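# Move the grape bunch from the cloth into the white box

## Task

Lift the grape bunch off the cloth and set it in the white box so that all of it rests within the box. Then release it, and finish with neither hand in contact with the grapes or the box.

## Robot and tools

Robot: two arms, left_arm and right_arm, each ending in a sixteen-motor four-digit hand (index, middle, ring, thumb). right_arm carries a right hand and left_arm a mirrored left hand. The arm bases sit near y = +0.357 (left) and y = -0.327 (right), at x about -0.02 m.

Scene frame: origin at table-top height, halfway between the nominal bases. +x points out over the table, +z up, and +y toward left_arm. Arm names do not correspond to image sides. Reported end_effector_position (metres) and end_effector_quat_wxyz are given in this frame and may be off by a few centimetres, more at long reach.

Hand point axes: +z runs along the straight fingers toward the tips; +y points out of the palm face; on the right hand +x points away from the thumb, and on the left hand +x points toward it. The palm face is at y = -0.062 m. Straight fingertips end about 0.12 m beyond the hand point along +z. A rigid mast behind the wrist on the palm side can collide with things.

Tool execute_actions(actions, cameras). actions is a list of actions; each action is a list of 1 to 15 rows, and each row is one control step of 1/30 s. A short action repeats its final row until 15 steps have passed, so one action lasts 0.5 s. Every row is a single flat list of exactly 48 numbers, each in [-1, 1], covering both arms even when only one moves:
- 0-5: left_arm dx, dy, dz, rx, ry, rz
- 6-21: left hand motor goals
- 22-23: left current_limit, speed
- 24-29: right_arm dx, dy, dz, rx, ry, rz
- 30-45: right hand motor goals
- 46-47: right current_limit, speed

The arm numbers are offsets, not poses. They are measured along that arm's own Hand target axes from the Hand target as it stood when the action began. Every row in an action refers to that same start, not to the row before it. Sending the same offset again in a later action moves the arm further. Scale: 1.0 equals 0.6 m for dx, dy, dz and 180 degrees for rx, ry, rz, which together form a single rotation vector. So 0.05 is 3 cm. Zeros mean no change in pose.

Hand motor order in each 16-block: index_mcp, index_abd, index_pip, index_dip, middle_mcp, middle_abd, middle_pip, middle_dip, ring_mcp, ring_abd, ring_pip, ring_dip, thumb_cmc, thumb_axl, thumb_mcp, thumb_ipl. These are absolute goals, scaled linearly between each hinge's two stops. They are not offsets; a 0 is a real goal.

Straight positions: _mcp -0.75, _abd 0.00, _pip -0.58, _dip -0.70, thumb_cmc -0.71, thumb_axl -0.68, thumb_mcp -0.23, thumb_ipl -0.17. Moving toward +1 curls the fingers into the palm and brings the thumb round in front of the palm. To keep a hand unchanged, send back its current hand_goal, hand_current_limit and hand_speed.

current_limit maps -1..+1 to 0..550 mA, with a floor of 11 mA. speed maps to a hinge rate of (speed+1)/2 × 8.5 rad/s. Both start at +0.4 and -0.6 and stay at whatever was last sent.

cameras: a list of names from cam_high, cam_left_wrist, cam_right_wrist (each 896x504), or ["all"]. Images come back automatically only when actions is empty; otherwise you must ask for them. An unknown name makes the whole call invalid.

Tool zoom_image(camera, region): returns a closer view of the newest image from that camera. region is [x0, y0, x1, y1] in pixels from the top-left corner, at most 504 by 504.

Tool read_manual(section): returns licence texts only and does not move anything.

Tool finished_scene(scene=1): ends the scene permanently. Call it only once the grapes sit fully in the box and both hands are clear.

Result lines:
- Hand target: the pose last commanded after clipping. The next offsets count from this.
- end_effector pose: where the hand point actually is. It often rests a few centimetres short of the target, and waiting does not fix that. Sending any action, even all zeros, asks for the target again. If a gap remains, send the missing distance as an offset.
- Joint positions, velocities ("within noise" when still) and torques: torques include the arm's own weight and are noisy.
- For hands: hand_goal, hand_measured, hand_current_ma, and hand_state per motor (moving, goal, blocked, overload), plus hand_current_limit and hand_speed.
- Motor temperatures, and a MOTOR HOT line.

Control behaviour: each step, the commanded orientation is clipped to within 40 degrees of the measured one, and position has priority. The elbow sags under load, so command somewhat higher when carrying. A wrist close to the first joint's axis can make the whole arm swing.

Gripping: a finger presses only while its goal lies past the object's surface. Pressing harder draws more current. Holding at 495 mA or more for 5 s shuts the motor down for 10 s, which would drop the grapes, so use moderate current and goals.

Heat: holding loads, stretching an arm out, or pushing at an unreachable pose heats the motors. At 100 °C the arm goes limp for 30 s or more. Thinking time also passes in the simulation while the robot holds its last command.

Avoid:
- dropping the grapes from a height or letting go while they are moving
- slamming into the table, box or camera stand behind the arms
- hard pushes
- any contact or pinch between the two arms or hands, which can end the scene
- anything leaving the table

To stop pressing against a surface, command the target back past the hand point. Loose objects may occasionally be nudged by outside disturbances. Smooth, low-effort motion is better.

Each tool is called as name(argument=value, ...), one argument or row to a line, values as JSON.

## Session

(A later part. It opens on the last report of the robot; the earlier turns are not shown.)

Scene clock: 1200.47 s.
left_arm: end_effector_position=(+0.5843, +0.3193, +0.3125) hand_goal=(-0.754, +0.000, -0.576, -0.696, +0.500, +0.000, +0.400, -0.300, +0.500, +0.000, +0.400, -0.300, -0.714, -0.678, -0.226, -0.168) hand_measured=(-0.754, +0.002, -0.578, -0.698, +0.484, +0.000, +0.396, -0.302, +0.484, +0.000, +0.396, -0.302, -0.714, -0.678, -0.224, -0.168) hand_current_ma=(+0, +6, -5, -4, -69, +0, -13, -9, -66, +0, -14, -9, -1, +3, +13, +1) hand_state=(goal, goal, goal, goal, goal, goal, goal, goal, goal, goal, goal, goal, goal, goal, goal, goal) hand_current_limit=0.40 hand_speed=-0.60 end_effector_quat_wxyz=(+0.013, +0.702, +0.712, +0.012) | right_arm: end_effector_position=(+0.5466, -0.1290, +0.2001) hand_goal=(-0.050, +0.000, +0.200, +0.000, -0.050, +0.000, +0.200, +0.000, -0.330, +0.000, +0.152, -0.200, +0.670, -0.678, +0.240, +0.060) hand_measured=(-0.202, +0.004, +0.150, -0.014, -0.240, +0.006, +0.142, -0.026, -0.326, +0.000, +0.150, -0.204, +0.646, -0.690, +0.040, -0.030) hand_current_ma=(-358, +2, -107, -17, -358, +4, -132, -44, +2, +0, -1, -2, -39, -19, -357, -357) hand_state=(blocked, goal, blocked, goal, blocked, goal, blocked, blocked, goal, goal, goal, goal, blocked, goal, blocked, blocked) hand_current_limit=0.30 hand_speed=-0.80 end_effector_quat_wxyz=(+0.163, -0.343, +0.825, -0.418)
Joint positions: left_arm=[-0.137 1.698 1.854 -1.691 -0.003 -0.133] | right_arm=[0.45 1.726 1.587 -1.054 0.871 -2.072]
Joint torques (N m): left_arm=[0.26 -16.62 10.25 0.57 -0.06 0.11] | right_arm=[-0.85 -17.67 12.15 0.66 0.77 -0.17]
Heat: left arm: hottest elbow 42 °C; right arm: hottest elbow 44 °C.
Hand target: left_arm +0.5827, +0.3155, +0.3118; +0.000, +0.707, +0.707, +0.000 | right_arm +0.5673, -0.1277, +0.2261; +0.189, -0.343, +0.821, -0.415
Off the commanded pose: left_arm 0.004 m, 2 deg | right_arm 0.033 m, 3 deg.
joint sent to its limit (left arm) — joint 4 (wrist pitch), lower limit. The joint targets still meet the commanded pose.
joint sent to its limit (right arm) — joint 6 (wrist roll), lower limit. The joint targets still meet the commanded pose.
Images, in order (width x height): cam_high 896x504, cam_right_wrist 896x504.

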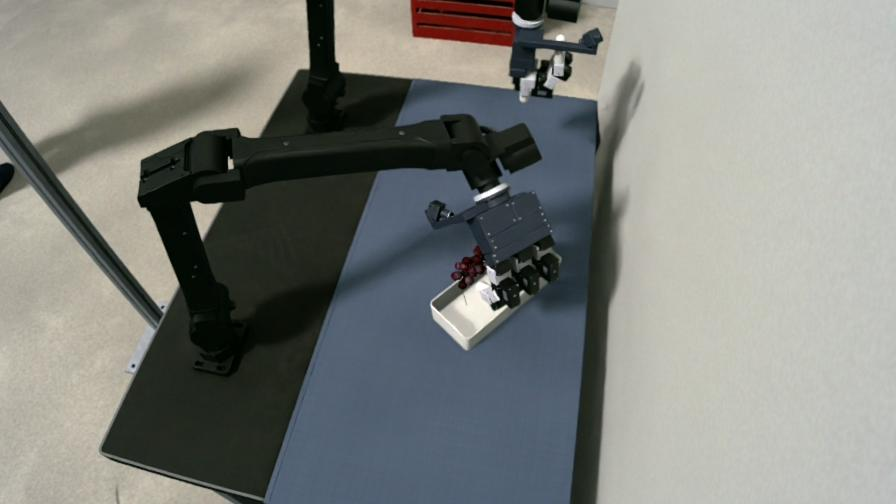

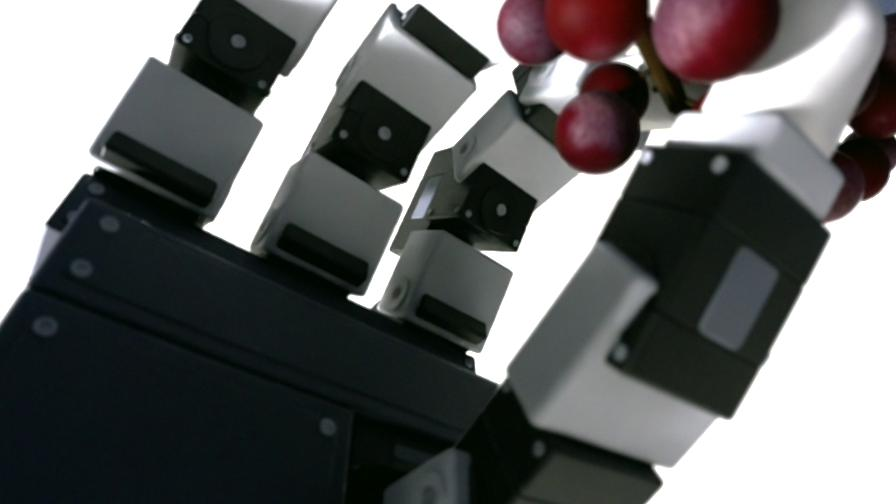

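execute_actions(
  actions=[
    [[0,0,0,0,0,0,-0.754,0,-0.576,-0.696,0.5,0,0.4,-0.3,0.5,0,0.4,-0.3,-0.714,-0.678,-0.226,-0.168,0.4,-0.6,0.01,0.07,0.045,0,0,0,-0.05,0,0.2,0,-0.05,0,0.2,0,-0.33,0,0.153,-0.2,0.67,-0.678,0.24,0.06,0.3,-0.8]],
    [[0,0,0,0,0,0,-0.754,0,-0.576,-0.696,0.5,0,0.4,-0.3,0.5,0,0.4,-0.3,-0.714,-0.678,-0.226,-0.168,0.4,-0.6,0.01,0.07,0.045,0,0,0,-0.05,0,0.2,0,-0.05,0,0.2,0,-0.33,0,0.153,-0.2,0.67,-0.678,0.24,0.06,0.3,-0.8]],
  ],
  cameras=["cam_high","cam_right_wrist"],
)

zoom_image(
  camera="cam_high",
  region=[410, 200, 590, 370],
)

Scene clock: 1220.33 s.
left_arm: end_effector_position=(+0.5843, +0.3193, +0.3125) hand_goal=(-0.754, +0.000, -0.576, -0.696, +0.500, +0.000, +0.400, -0.300, +0.500, +0.000, +0.400, -0.300, -0.714, -0.678, -0.226, -0.168) hand_measured=(-0.754, +0.002, -0.578, -0.698, +0.484, +0.000, +0.396, -0.302, +0.484, +0.000, +0.396, -0.302, -0.714, -0.678, -0.224, -0.168) hand_current_ma=(+0, +6, -5, -4, -69, +0, -13, -9, -66, +0, -14, -9, -1, +3, +13, +1) hand_state=(goal, goal, goal, goal, goal, goal, goal, goal, goal, goal, goal, goal, goal, goal, goal, goal) hand_current_limit=0.40 hand_speed=-0.60 end_effector_quat_wxyz=(+0.013, +0.702, +0.712, +0.012) | right_arm: end_effector_position=(+0.5514, -0.1258, +0.1238) hand_goal=(-0.050, +0.000, +0.200, +0.000, -0.050, +0.000, +0.200, +0.000, -0.330, +0.000, +0.152, -0.200, +0.670, -0.678, +0.240, +0.060) hand_measured=(-0.202, +0.004, +0.150, -0.014, -0.240, +0.006, +0.142, -0.026, -0.326, +0.000, +0.150, -0.204, +0.646, -0.690, +0.040, -0.030) hand_current_ma=(-358, +2, -107, -17, -357, +4, -132, -44, +2, +0, -1, -2, -39, -19, -358, -358) hand_state=(blocked, goal, blocked, goal, blocked, goal, blocked, blocked, goal, goal, goal, goal, blocked, goal, blocked, blocked) hand_current_limit=0.30 hand_speed=-0.80 end_effector_quat_wxyz=(+0.177, -0.338, +0.826, -0.415)
Joint positions: left_arm=[-0.137 1.698 1.854 -1.691 -0.003 -0.133] | right_arm=[0.45 1.768 1.433 -0.823 0.867 -2.076]
Joint torques (N m): left_arm=[0.62 -16.62 10.04 0.47 -0.05 0.13] | right_arm=[-0.79 -18.61 7.02 1.55 0.85 -0.13]
Heat: left arm: hottest elbow 42 °C; right arm: hottest elbow 45 °C.
Hand target: left_arm +0.5827, +0.3155, +0.3118; +0.000, +0.707, +0.707, +0.000 | right_arm +0.5569, -0.1307, +0.1262; +0.189, -0.344, +0.821, -0.414
Off the commanded pose: left_arm 0.004 m, 2 deg | right_arm 0.008 m, 2 deg.
joint sent to its limit (left arm) — joint 4 (wrist pitch), lower limit. The joint targets still meet the commanded pose.
joint sent to its limit (right arm) — joint 6 (wrist roll), lower limit. The joint targets still meet the commanded pose.
Images, in order (width x height): cam_high 896x504, cam_right_wrist 896x504.

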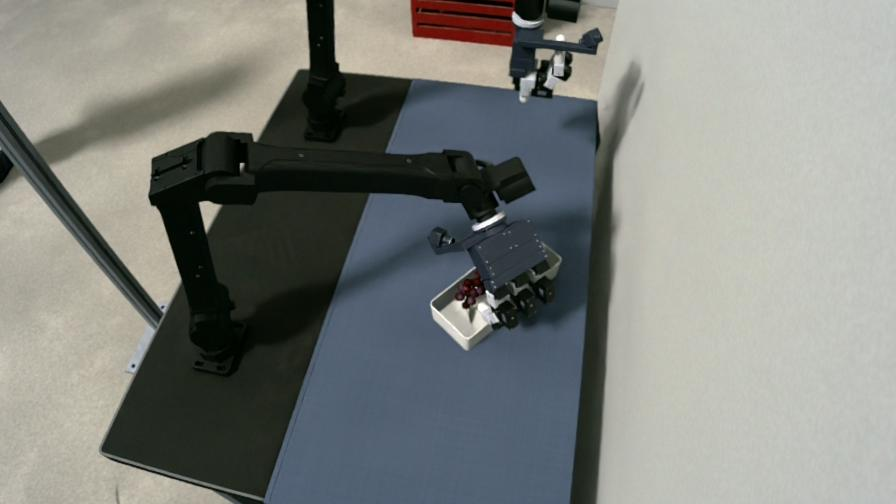

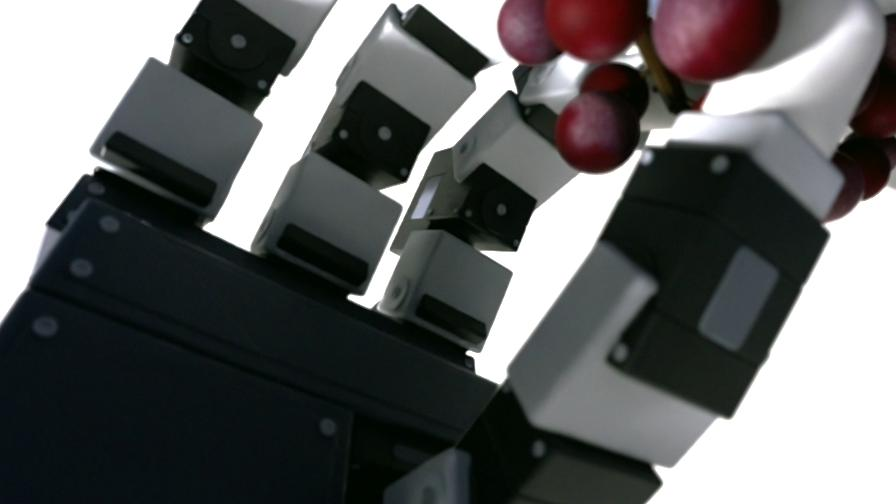

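Scaled by 2.800 from the camera's 896x504 image, which has a finer 1280x720 frame.

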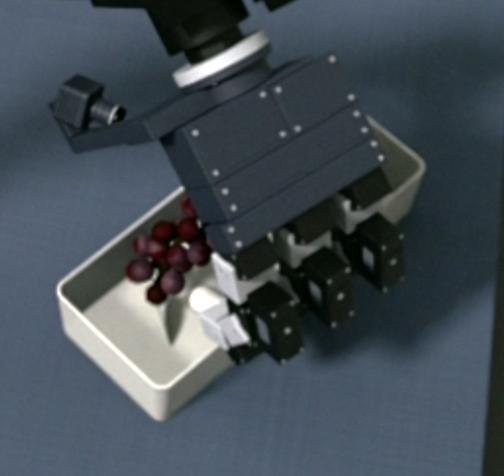

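execute_actions(
  actions=[
    [[0,0,0,0,0,0,-0.754,0,-0.576,-0.696,0.5,0,0.4,-0.3,0.5,0,0.4,-0.3,-0.714,-0.678,-0.226,-0.168,0.4,-0.6,0.0054,0.025,0.0205,0,0,0,-0.05,0,0.2,0,-0.05,0,0.2,0,-0.33,0,0.153,-0.2,0.67,-0.678,0.24,0.06,0.3,-0.8]],
    [[0,0,0,0,0,0,-0.754,0,-0.576,-0.696,0.5,0,0.4,-0.3,0.5,0,0.4,-0.3,-0.714,-0.678,-0.226,-0.168,0.4,-0.6,0.0054,0.025,0.0205,0,0,0,-0.05,0,0.2,0,-0.05,0,0.2,0,-0.33,0,0.153,-0.2,0.67,-0.678,0.24,0.06,0.3,-0.8]],
  ],
  cameras=["cam_high"],
)

zoom_image(
  camera="cam_high",
  region=[410, 200, 590, 370],
)

Scene clock: 1233.07 s.
left_arm: end_effector_position=(+0.5843, +0.3193, +0.3125) hand_goal=(-0.754, +0.000, -0.576, -0.696, +0.500, +0.000, +0.400, -0.300, +0.500, +0.000, +0.400, -0.300, -0.714, -0.678, -0.226, -0.168) hand_measured=(-0.754, +0.002, -0.578, -0.698, +0.484, +0.000, +0.396, -0.302, +0.484, +0.000, +0.396, -0.302, -0.714, -0.678, -0.224, -0.168) hand_current_ma=(+0, +6, -5, -4, -69, +0, -13, -9, -66, +0, -14, -9, -1, +3, +13, +1) hand_state=(goal, goal, goal, goal, goal, goal, goal, goal, goal, goal, goal, goal, goal, goal, goal, goal) hand_current_limit=0.40 hand_speed=-0.60 end_effector_quat_wxyz=(+0.013, +0.702, +0.712, +0.012) | right_arm: end_effector_position=(+0.5522, -0.1299, +0.0986) hand_goal=(-0.050, +0.000, +0.200, +0.000, -0.050, +0.000, +0.200, +0.000, -0.330, +0.000, +0.152, -0.200, +0.670, -0.678, +0.240, +0.060) hand_measured=(-0.202, -0.002, +0.150, -0.008, -0.236, +0.010, +0.162, -0.008, -0.324, -0.002, +0.156, -0.200, +0.634, -0.692, +0.040, -0.030) hand_current_ma=(-358, +0, -107, -7, -358, +9, -72, -7, +7, +0, +3, +0, -68, -25, -357, -357) hand_state=(blocked, goal, blocked, goal, blocked, goal, blocked, goal, goal, goal, goal, goal, blocked, goal, blocked, blocked) hand_current_limit=0.30 hand_speed=-0.80 end_effector_quat_wxyz=(+0.187, -0.329, +0.828, -0.414)
Joint positions: left_arm=[-0.137 1.698 1.854 -1.691 -0.003 -0.133] | right_arm=[0.443 1.778 1.369 -0.725 0.866 -2.076]
Joint torques (N m): left_arm=[0.38 -16.73 10.11 0.58 0 0.13] | right_arm=[-0.67 -16.97 6.37 1.62 0.8 -0.12]
Heat: left arm: hottest elbow 42 °C; right arm: hottest elbow 45 °C.
Hand target: left_arm +0.5827, +0.3155, +0.3118; +0.000, +0.707, +0.707, +0.000 | right_arm +0.5549, -0.1365, +0.0872; +0.189, -0.343, +0.821, -0.415
Off the commanded pose: left_arm 0.004 m, 2 deg | right_arm 0.013 m, 2 deg.
joint sent to its limit (left arm) — joint 4 (wrist pitch), lower limit. The joint targets still meet the commanded pose.
joint sent to its limit (right arm) — joint 6 (wrist roll), lower limit. The joint targets still meet the commanded pose.
Images, in order (width x height): cam_high 896x504.

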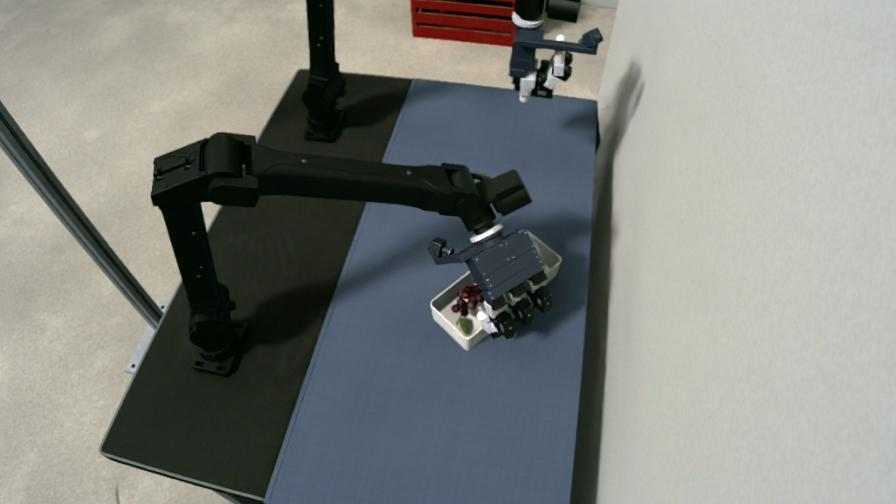

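Scaled by 2.800 from the camera's 896x504 image, which has a finer 1280x720 frame.

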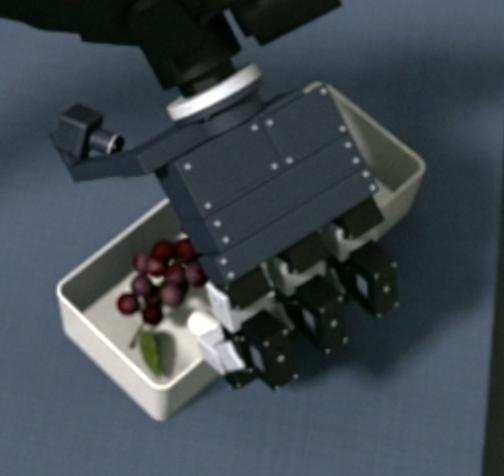

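execute_actions(
  actions=[
    [[0,0,0,0,0,0,-0.754,0,-0.576,-0.696,0.5,0,0.4,-0.3,0.5,0,0.4,-0.3,-0.714,-0.678,-0.226,-0.168,0.4,-0.6,0.003,0.016,0.01,0,0,0,-0.05,0,0.2,0,-0.05,0,0.2,0,-0.33,0,0.153,-0.2,0.67,-0.678,0.24,0.06,0.3,-0.8]],
    [[0,0,0,0,0,0,-0.754,0,-0.576,-0.696,0.5,0,0.4,-0.3,0.5,0,0.4,-0.3,-0.714,-0.678,-0.226,-0.168,0.4,-0.6,0,0,0,0,0,0,-0.25,0,0.13,-0.1,-0.28,0,0.13,-0.1,-0.36,0,0.153,-0.2,0.67,-0.678,0,0,0.3,-0.8]],
    [[0,0,0,0,0,0,-0.754,0,-0.576,-0.696,0.5,0,0.4,-0.3,0.5,0,0.4,-0.3,-0.714,-0.678,-0.226,-0.168,0.4,-0.6,0,0,0,0,0,0,-0.4,0,0,-0.4,-0.4,0,0,-0.4,-0.45,0,0,-0.4,0.67,-0.678,-0.15,0,0.3,-0.7]],
  ],
  cameras=["cam_high","cam_right_wrist"],
)

zoom_image(
  camera="cam_high",
  region=[410, 200, 590, 370],
)

Scene clock: 1255.20 s.
left_arm: end_effector_position=(+0.5843, +0.3193, +0.3125) hand_goal=(-0.754, +0.000, -0.576, -0.696, +0.500, +0.000, +0.400, -0.300, +0.500, +0.000, +0.400, -0.300, -0.714, -0.678, -0.226, -0.168) hand_measured=(-0.754, +0.002, -0.578, -0.698, +0.484, +0.000, +0.396, -0.302, +0.484, +0.000, +0.396, -0.302, -0.714, -0.678, -0.224, -0.168) hand_current_ma=(+0, +6, -5, -4, -69, +0, -13, -9, -66, +0, -14, -9, -1, +3, +13, +1) hand_state=(goal, goal, goal, goal, goal, goal, goal, goal, goal, goal, goal, goal, goal, goal, goal, goal) hand_current_limit=0.40 hand_speed=-0.60 end_effector_quat_wxyz=(+0.013, +0.702, +0.712, +0.012) | right_arm: end_effector_position=(+0.5549, -0.1300, +0.0990) hand_goal=(-0.400, +0.000, +0.000, -0.400, -0.400, +0.000, +0.000, -0.400, -0.450, +0.000, +0.000, -0.400, +0.670, -0.678, -0.150, +0.000) hand_measured=(-0.322, +0.002, +0.054, -0.350, -0.348, +0.002, +0.036, -0.352, -0.398, +0.004, +0.056, -0.370, +0.676, -0.678, -0.078, +0.036) hand_current_ma=(+222, +1, +122, +110, +127, +1, +70, +105, +126, +3, +129, +52, +6, -1, +261, +100) hand_state=(blocked, goal, blocked, blocked, blocked, goal, blocked, blocked, blocked, goal, blocked, blocked, goal, goal, blocked, blocked) hand_current_limit=0.30 hand_speed=-0.70 end_effector_quat_wxyz=(+0.196, -0.324, +0.826, -0.417)
Joint positions: left_arm=[-0.137 1.698 1.854 -1.691 -0.003 -0.133] | right_arm=[0.443 1.774 1.358 -0.695 0.873 -2.078]
Joint torques (N m): left_arm=[0.62 -16.79 10.07 0.47 0 0.13] | right_arm=[-0.73 -16.09 5.71 1.58 0.51 -0.08]
Heat: left arm: hottest elbow 42 °C; right arm: hottest elbow 44 °C.
Hand target: left_arm +0.5827, +0.3155, +0.3118; +0.000, +0.707, +0.707, +0.000 | right_arm +0.5533, -0.1370, +0.0760; +0.189, -0.343, +0.821, -0.415
Off the commanded pose: left_arm 0.004 m, 2 deg | right_arm 0.024 m, 2 deg.
joint sent to its limit (left arm) — joint 4 (wrist pitch), lower limit. The joint targets still meet the commanded pose.
joint sent to its limit (right arm) — joint 6 (wrist roll), lower limit. The joint targets still meet the commanded pose.
Images, in order (width x height): cam_high 896x504, cam_right_wrist 896x504.

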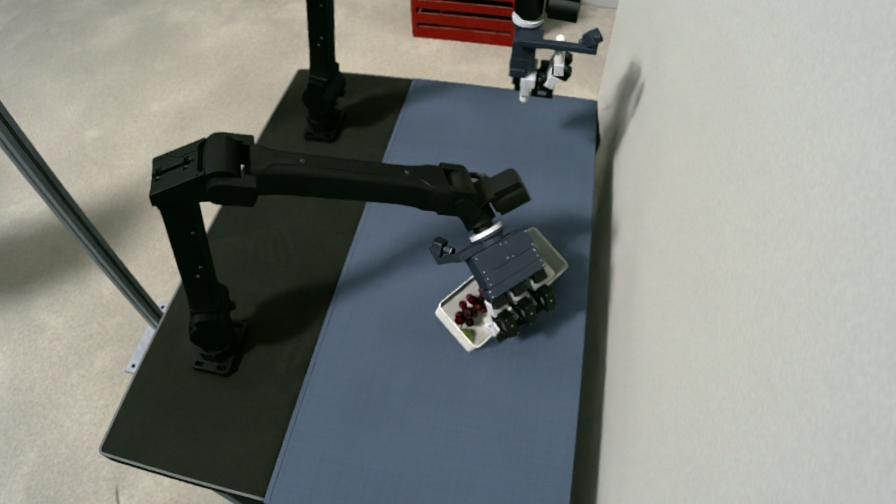

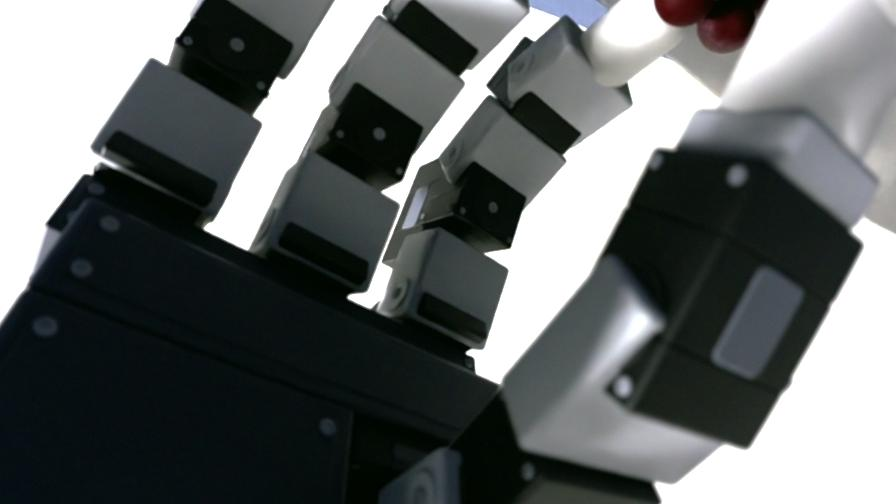

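Scaled by 2.800 from the camera's 896x504 image, which has a finer 1280x720 frame.

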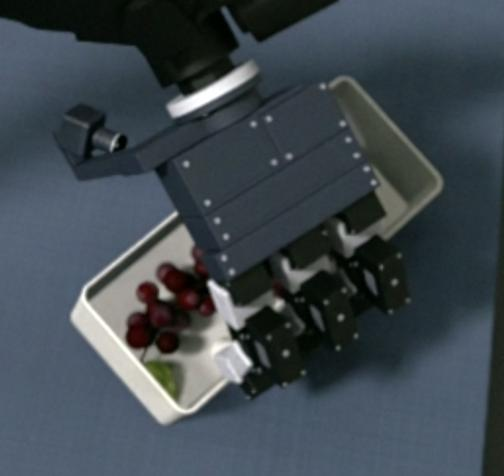

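execute_actions(
  actions=[
    [[0,0,0,0,0,0,-0.754,0,-0.576,-0.696,0.5,0,0.4,-0.3,0.5,0,0.4,-0.3,-0.714,-0.678,-0.226,-0.168,0.4,-0.6,0,-0.042,-0.025,0,0,0,-0.3,0,0.06,-0.35,-0.3,0,0.06,-0.35,-0.38,0,0.06,-0.37,0.67,-0.678,-0.05,0.03,0.2,-0.7]],
    [[0,0,0,0,0,0,-0.754,0,-0.576,-0.696,0.5,0,0.4,-0.3,0.5,0,0.4,-0.3,-0.714,-0.678,-0.226,-0.168,0.4,-0.6,0,-0.035,-0.02,0,0,0,-0.3,0,0.0,-0.5,-0.3,0,0.0,-0.5,-0.36,0,0,-0.5,0.67,-0.678,-0.03,0,0.2,-0.7]],
  ],
  cameras=["cam_high","cam_right_wrist"],
)

zoom_image(
  camera="cam_high",
  region=[410, 200, 590, 370],
)

Scene clock: 1269.23 s.
left_arm: end_effector_position=(+0.5843, +0.3193, +0.3125) hand_goal=(-0.754, +0.000, -0.576, -0.696, +0.500, +0.000, +0.400, -0.300, +0.500, +0.000, +0.400, -0.300, -0.714, -0.678, -0.226, -0.168) hand_measured=(-0.754, +0.002, -0.578, -0.698, +0.484, +0.000, +0.396, -0.302, +0.484, +0.000, +0.396, -0.302, -0.714, -0.678, -0.224, -0.168) hand_current_ma=(+0, +6, -5, -4, -69, +0, -13, -9, -66, +0, -14, -9, -1, +3, +13, +1) hand_state=(goal, goal, goal, goal, goal, goal, goal, goal, goal, goal, goal, goal, goal, goal, goal, goal) hand_current_limit=0.40 hand_speed=-0.60 end_effector_quat_wxyz=(+0.013, +0.702, +0.712, +0.012) | right_arm: end_effector_position=(+0.5386, -0.1368, +0.0997) hand_goal=(-0.300, +0.000, +0.000, -0.500, -0.300, +0.000, +0.000, -0.500, -0.360, +0.000, +0.000, -0.500, +0.670, -0.678, -0.030, +0.000) hand_measured=(-0.276, -0.008, +0.038, -0.488, -0.298, +0.000, +0.002, -0.498, -0.360, -0.002, +0.002, -0.498, +0.668, -0.678, -0.026, +0.002) hand_current_ma=(+41, -6, +70, +15, +2, +0, +1, +2, +0, -1, +1, +2, -1, -1, +4, +2) hand_state=(blocked, goal, blocked, goal, goal, goal, goal, goal, goal, goal, goal, goal, goal, goal, goal, goal) hand_current_limit=0.20 hand_speed=-0.70 end_effector_quat_wxyz=(+0.164, -0.340, +0.828, -0.415)
Joint positions: left_arm=[-0.137 1.698 1.854 -1.691 -0.003 -0.133] | right_arm=[0.443 1.766 1.369 -0.789 0.865 -2.073]
Joint torques (N m): left_arm=[0.5 -16.85 10.13 0.39 -0.04 0.12] | right_arm=[-1.2 -19.78 10.3 0.21 0.97 -0.15]
Heat: left arm: hottest elbow 42 °C; right arm: hottest elbow 43 °C.
Hand target: left_arm +0.5827, +0.3155, +0.3118; +0.000, +0.707, +0.707, +0.000 | right_arm +0.5560, -0.1417, +0.1292; +0.189, -0.343, +0.821, -0.415
Off the commanded pose: left_arm 0.004 m, 2 deg | right_arm 0.035 m, 3 deg.
joint sent to its limit (left arm) — joint 4 (wrist pitch), lower limit. The joint targets still meet the commanded pose.
joint sent to its limit (right arm) — joint 6 (wrist roll), lower limit. The joint targets are off in orientation, not in position.
Images, in order (width x height): cam_high 896x504, cam_right_wrist 896x504.

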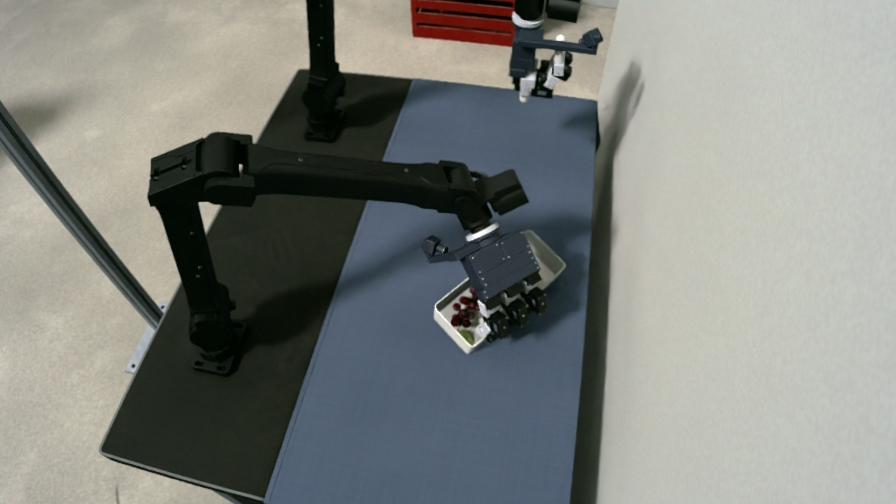

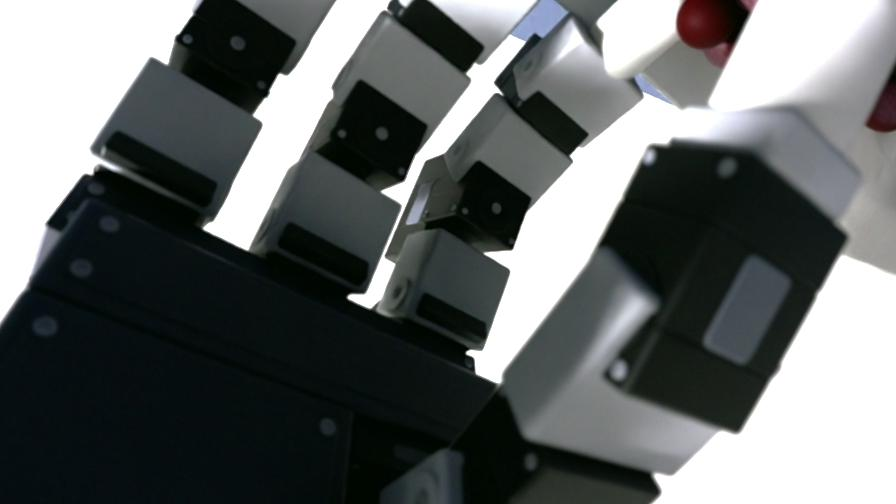

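Scaled by 2.800 from the camera's 896x504 image, which has a finer 1280x720 frame.

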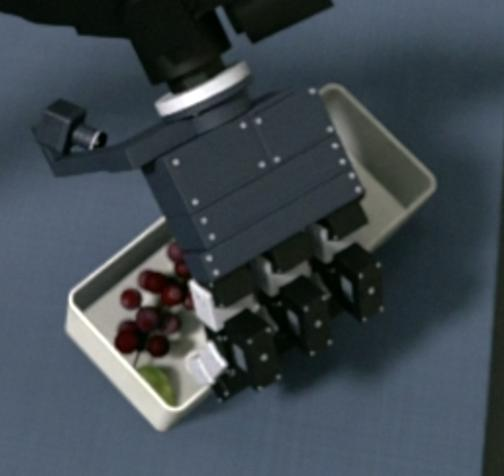

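execute_actions(
  actions=[
    [[0,0,0,0,0,0,-0.754,0,-0.576,-0.696,0.5,0,0.4,-0.3,0.5,0,0.4,-0.3,-0.714,-0.678,-0.226,-0.168,0.4,-0.6,0,-0.04,-0.0295,0,0,0,-0.29,0,0.04,-0.5,-0.3,0,0.0,-0.5,-0.36,0,0,-0.5,0.67,-0.678,-0.03,0,0.2,-0.7]],
    [[0,0,0,0,0,0,-0.754,0,-0.576,-0.696,0.5,0,0.4,-0.3,0.5,0,0.4,-0.3,-0.714,-0.678,-0.226,-0.168,0.4,-0.6,0,-0.04,-0.0295,0,0,0,-0.29,0,0.0,-0.55,-0.3,0,0.0,-0.5,-0.36,0,0,-0.5,0.67,-0.678,-0.03,0,0.2,-0.7]],
  ],
  cameras=["cam_high","cam_right_wrist"],
)

zoom_image(
  camera="cam_high",
  region=[410, 200, 590, 370],
)

Scene clock: 1283.53 s.
left_arm: end_effector_position=(+0.5843, +0.3193, +0.3125) hand_goal=(-0.754, +0.000, -0.576, -0.696, +0.500, +0.000, +0.400, -0.300, +0.500, +0.000, +0.400, -0.300, -0.714, -0.678, -0.226, -0.168) hand_measured=(-0.754, +0.002, -0.578, -0.698, +0.484, +0.000, +0.396, -0.302, +0.484, +0.000, +0.396, -0.302, -0.714, -0.678, -0.224, -0.168) hand_current_ma=(+0, +6, -5, -4, -69, +0, -13, -9, -66, +0, -14, -9, -1, +3, +13, +1) hand_state=(goal, goal, goal, goal, goal, goal, goal, goal, goal, goal, goal, goal, goal, goal, goal, goal) hand_current_limit=0.40 hand_speed=-0.60 end_effector_quat_wxyz=(+0.013, +0.702, +0.712, +0.012) | right_arm: end_effector_position=(+0.5355, -0.1425, +0.1513) hand_goal=(-0.290, +0.000, +0.000, -0.550, -0.300, +0.000, +0.000, -0.500, -0.360, +0.000, +0.000, -0.500, +0.670, -0.678, -0.030, +0.000) hand_measured=(-0.282, -0.002, +0.002, -0.548, -0.298, +0.000, +0.002, -0.498, -0.358, -0.002, +0.002, -0.498, +0.668, -0.678, -0.026, +0.002) hand_current_ma=(+8, -2, +1, +1, +2, +0, +1, +2, +1, -1, +1, +2, -1, -1, +4, +2) hand_state=(goal, goal, goal, goal, goal, goal, goal, goal, goal, goal, goal, goal, goal, goal, goal, goal) hand_current_limit=0.20 hand_speed=-0.70 end_effector_quat_wxyz=(+0.153, -0.342, +0.828, -0.417)
Joint positions: left_arm=[-0.137 1.698 1.854 -1.691 -0.003 -0.133] | right_arm=[0.437 1.722 1.456 -0.942 0.866 -2.073]
Joint torques (N m): left_arm=[0.44 -16.79 10.1 0.58 -0.01 0.1] | right_arm=[-0.79 -19.72 11.4 0.47 0.97 -0.17]
Heat: left arm: hottest elbow 42 °C; right arm: hottest elbow 44 °C.
Hand target: left_arm +0.5827, +0.3155, +0.3118; +0.000, +0.707, +0.707, +0.000 | right_arm +0.5544, -0.1422, +0.1888; +0.189, -0.344, +0.821, -0.415
Off the commanded pose: left_arm 0.004 m, 2 deg | right_arm 0.042 m, 4 deg.
joint sent to its limit (left arm) — joint 4 (wrist pitch), lower limit. The joint targets still meet the commanded pose.
joint sent to its limit (right arm) — joint 6 (wrist roll), lower limit. The joint targets are off in orientation, not in position.
Images, in order (width x height): cam_high 896x504, cam_right_wrist 896x504.

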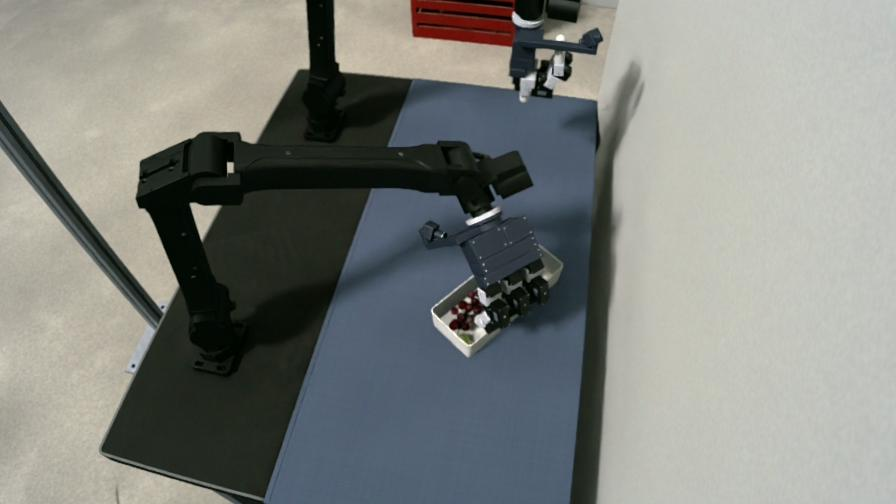

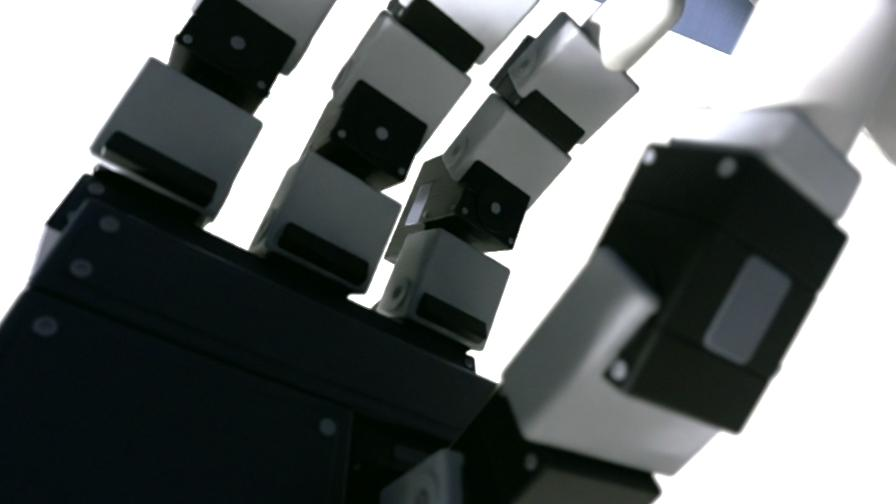

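Scaled by 2.800 from the camera's 896x504 image, which has a finer 1280x720 frame.

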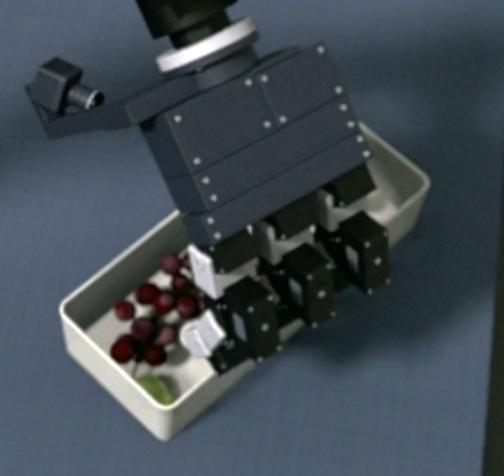

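execute_actions(
  actions=[
    [[0,0,0,0,0,0,-0.754,0,-0.576,-0.696,0.5,0,0.4,-0.3,0.5,0,0.4,-0.3,-0.714,-0.678,-0.226,-0.168,0.4,-0.6,0,-0.08,-0.06,0,0,0,-0.4,0,0.0,-0.55,-0.4,0,0.0,-0.5,-0.4,0,0,-0.5,0.67,-0.678,-0.03,0,0.2,-0.7]],
    [[0,0,0,0,0,0,-0.754,0,-0.576,-0.696,0.5,0,0.4,-0.3,0.5,0,0.4,-0.3,-0.714,-0.678,-0.226,-0.168,0.4,-0.6,0.09,-0.03,0,0,0.0332,0.0237,-0.4,0,0.0,-0.55,-0.4,0,0.0,-0.5,-0.4,0,0,-0.5,0.67,-0.678,-0.03,0,0.2,-0.7]],
    [[0,0,0,0,0,0,-0.754,0,-0.576,-0.696,0.5,0,0.4,-0.3,0.5,0,0.4,-0.3,-0.714,-0.678,-0.226,-0.168,0.4,-0.6,0.13,0,0,0,0.0332,0.0237,-0.4,0,0.0,-0.55,-0.4,0,0.0,-0.5,-0.4,0,0,-0.5,0.67,-0.678,-0.03,0,0.2,-0.7]],
    [[0,0,0,0,0,0,-0.754,0,-0.576,-0.696,0.5,0,0.4,-0.3,0.5,0,0.4,-0.3,-0.714,-0.678,-0.226,-0.168,0.4,-0.6,0.13,0,0.05,0,0.0332,0.0237,-0.4,0,0.0,-0.55,-0.4,0,0.0,-0.5,-0.4,0,0,-0.5,0.67,-0.678,-0.03,0,0.2,-0.7]],
  ],
  cameras=["cam_high"],
)

zoom_image(
  camera="cam_high",
  region=[410, 210, 590, 370],
)

Scene clock: 1293.03 s.
left_arm: end_effector_position=(+0.5843, +0.3193, +0.3125) hand_goal=(-0.754, +0.000, -0.576, -0.696, +0.500, +0.000, +0.400, -0.300, +0.500, +0.000, +0.400, -0.300, -0.714, -0.678, -0.226, -0.168) hand_measured=(-0.754, +0.002, -0.578, -0.698, +0.484, +0.000, +0.396, -0.302, +0.484, +0.000, +0.396, -0.302, -0.714, -0.678, -0.224, -0.168) hand_current_ma=(+0, +6, -5, -4, -69, +0, -13, -9, -66, +0, -14, -9, -1, +3, +13, +1) hand_state=(goal, goal, goal, goal, goal, goal, goal, goal, goal, goal, goal, goal, goal, goal, goal, goal) hand_current_limit=0.40 hand_speed=-0.60 end_effector_quat_wxyz=(+0.013, +0.702, +0.712, +0.012) | right_arm: end_effector_position=(+0.4090, -0.2963, +0.2361) hand_goal=(-0.400, +0.000, +0.000, -0.550, -0.400, +0.000, +0.000, -0.500, -0.400, +0.000, +0.000, -0.500, +0.670, -0.678, -0.030, +0.000) hand_measured=(-0.392, -0.002, +0.002, -0.548, -0.392, +0.000, +0.002, -0.498, -0.394, -0.002, +0.002, -0.498, +0.668, -0.678, -0.028, +0.002) hand_current_ma=(+8, -1, +1, +1, +9, +0, +1, +2, +6, -1, +1, +2, -1, -1, +3, +1) hand_state=(goal, goal, goal, goal, goal, goal, goal, goal, goal, goal, goal, goal, goal, goal, goal, goal) hand_current_limit=0.20 hand_speed=-0.70 end_effector_quat_wxyz=(+0.095, -0.192, +0.872, -0.440)
Joint positions: left_arm=[-0.137 1.698 1.854 -1.691 -0.003 -0.133] | right_arm=[0.253 1.319 1.23 -1.268 0.915 -1.842]
Joint torques (N m): left_arm=[0.56 -16.73 10.11 0.46 -0.03 0.1] | right_arm=[-0.32 -12.04 6.63 0.94 0.97 -0.01]
Heat: left arm: hottest elbow 42 °C; right arm: hottest elbow 45 °C.
Hand target: left_arm +0.5827, +0.3155, +0.3118; +0.000, +0.707, +0.707, +0.000 | right_arm +0.4082, -0.2991, +0.2403; +0.104, -0.182, +0.874, -0.439
Off the commanded pose: left_arm 0.004 m, 2 deg | right_arm 0.005 m, 2 deg.
joint sent to its limit (left arm) — joint 4 (wrist pitch), lower limit. The joint targets still meet the commanded pose.
Images, in order (width x height): cam_high 896x504.

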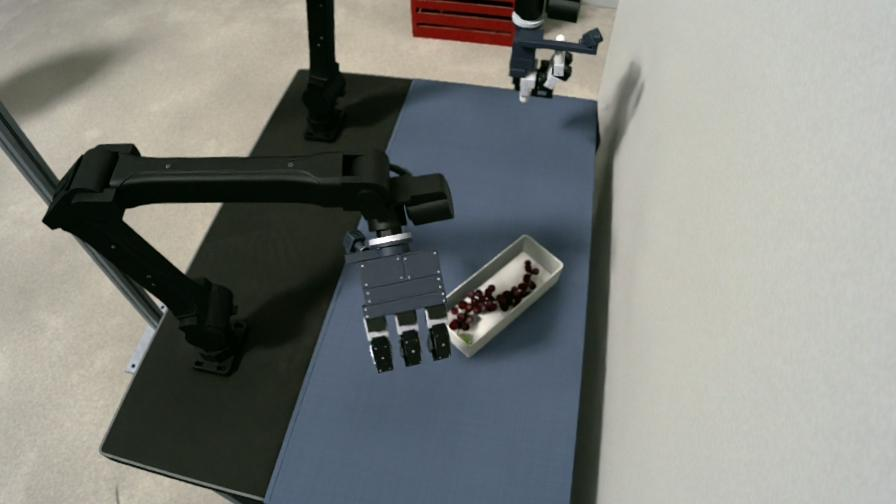

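Scaled by 2.800 from the camera's 896x504 image, which has a finer 1280x720 frame.

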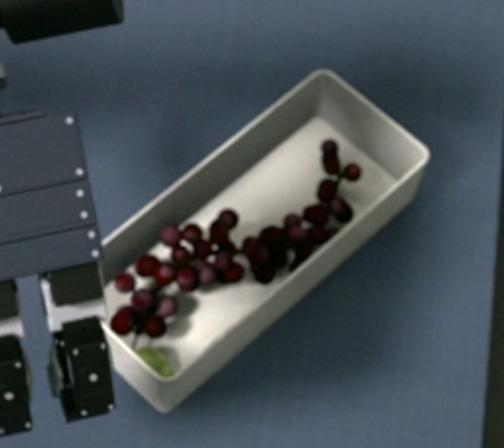

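finished_scene(
)

The scene is finished: the task was done.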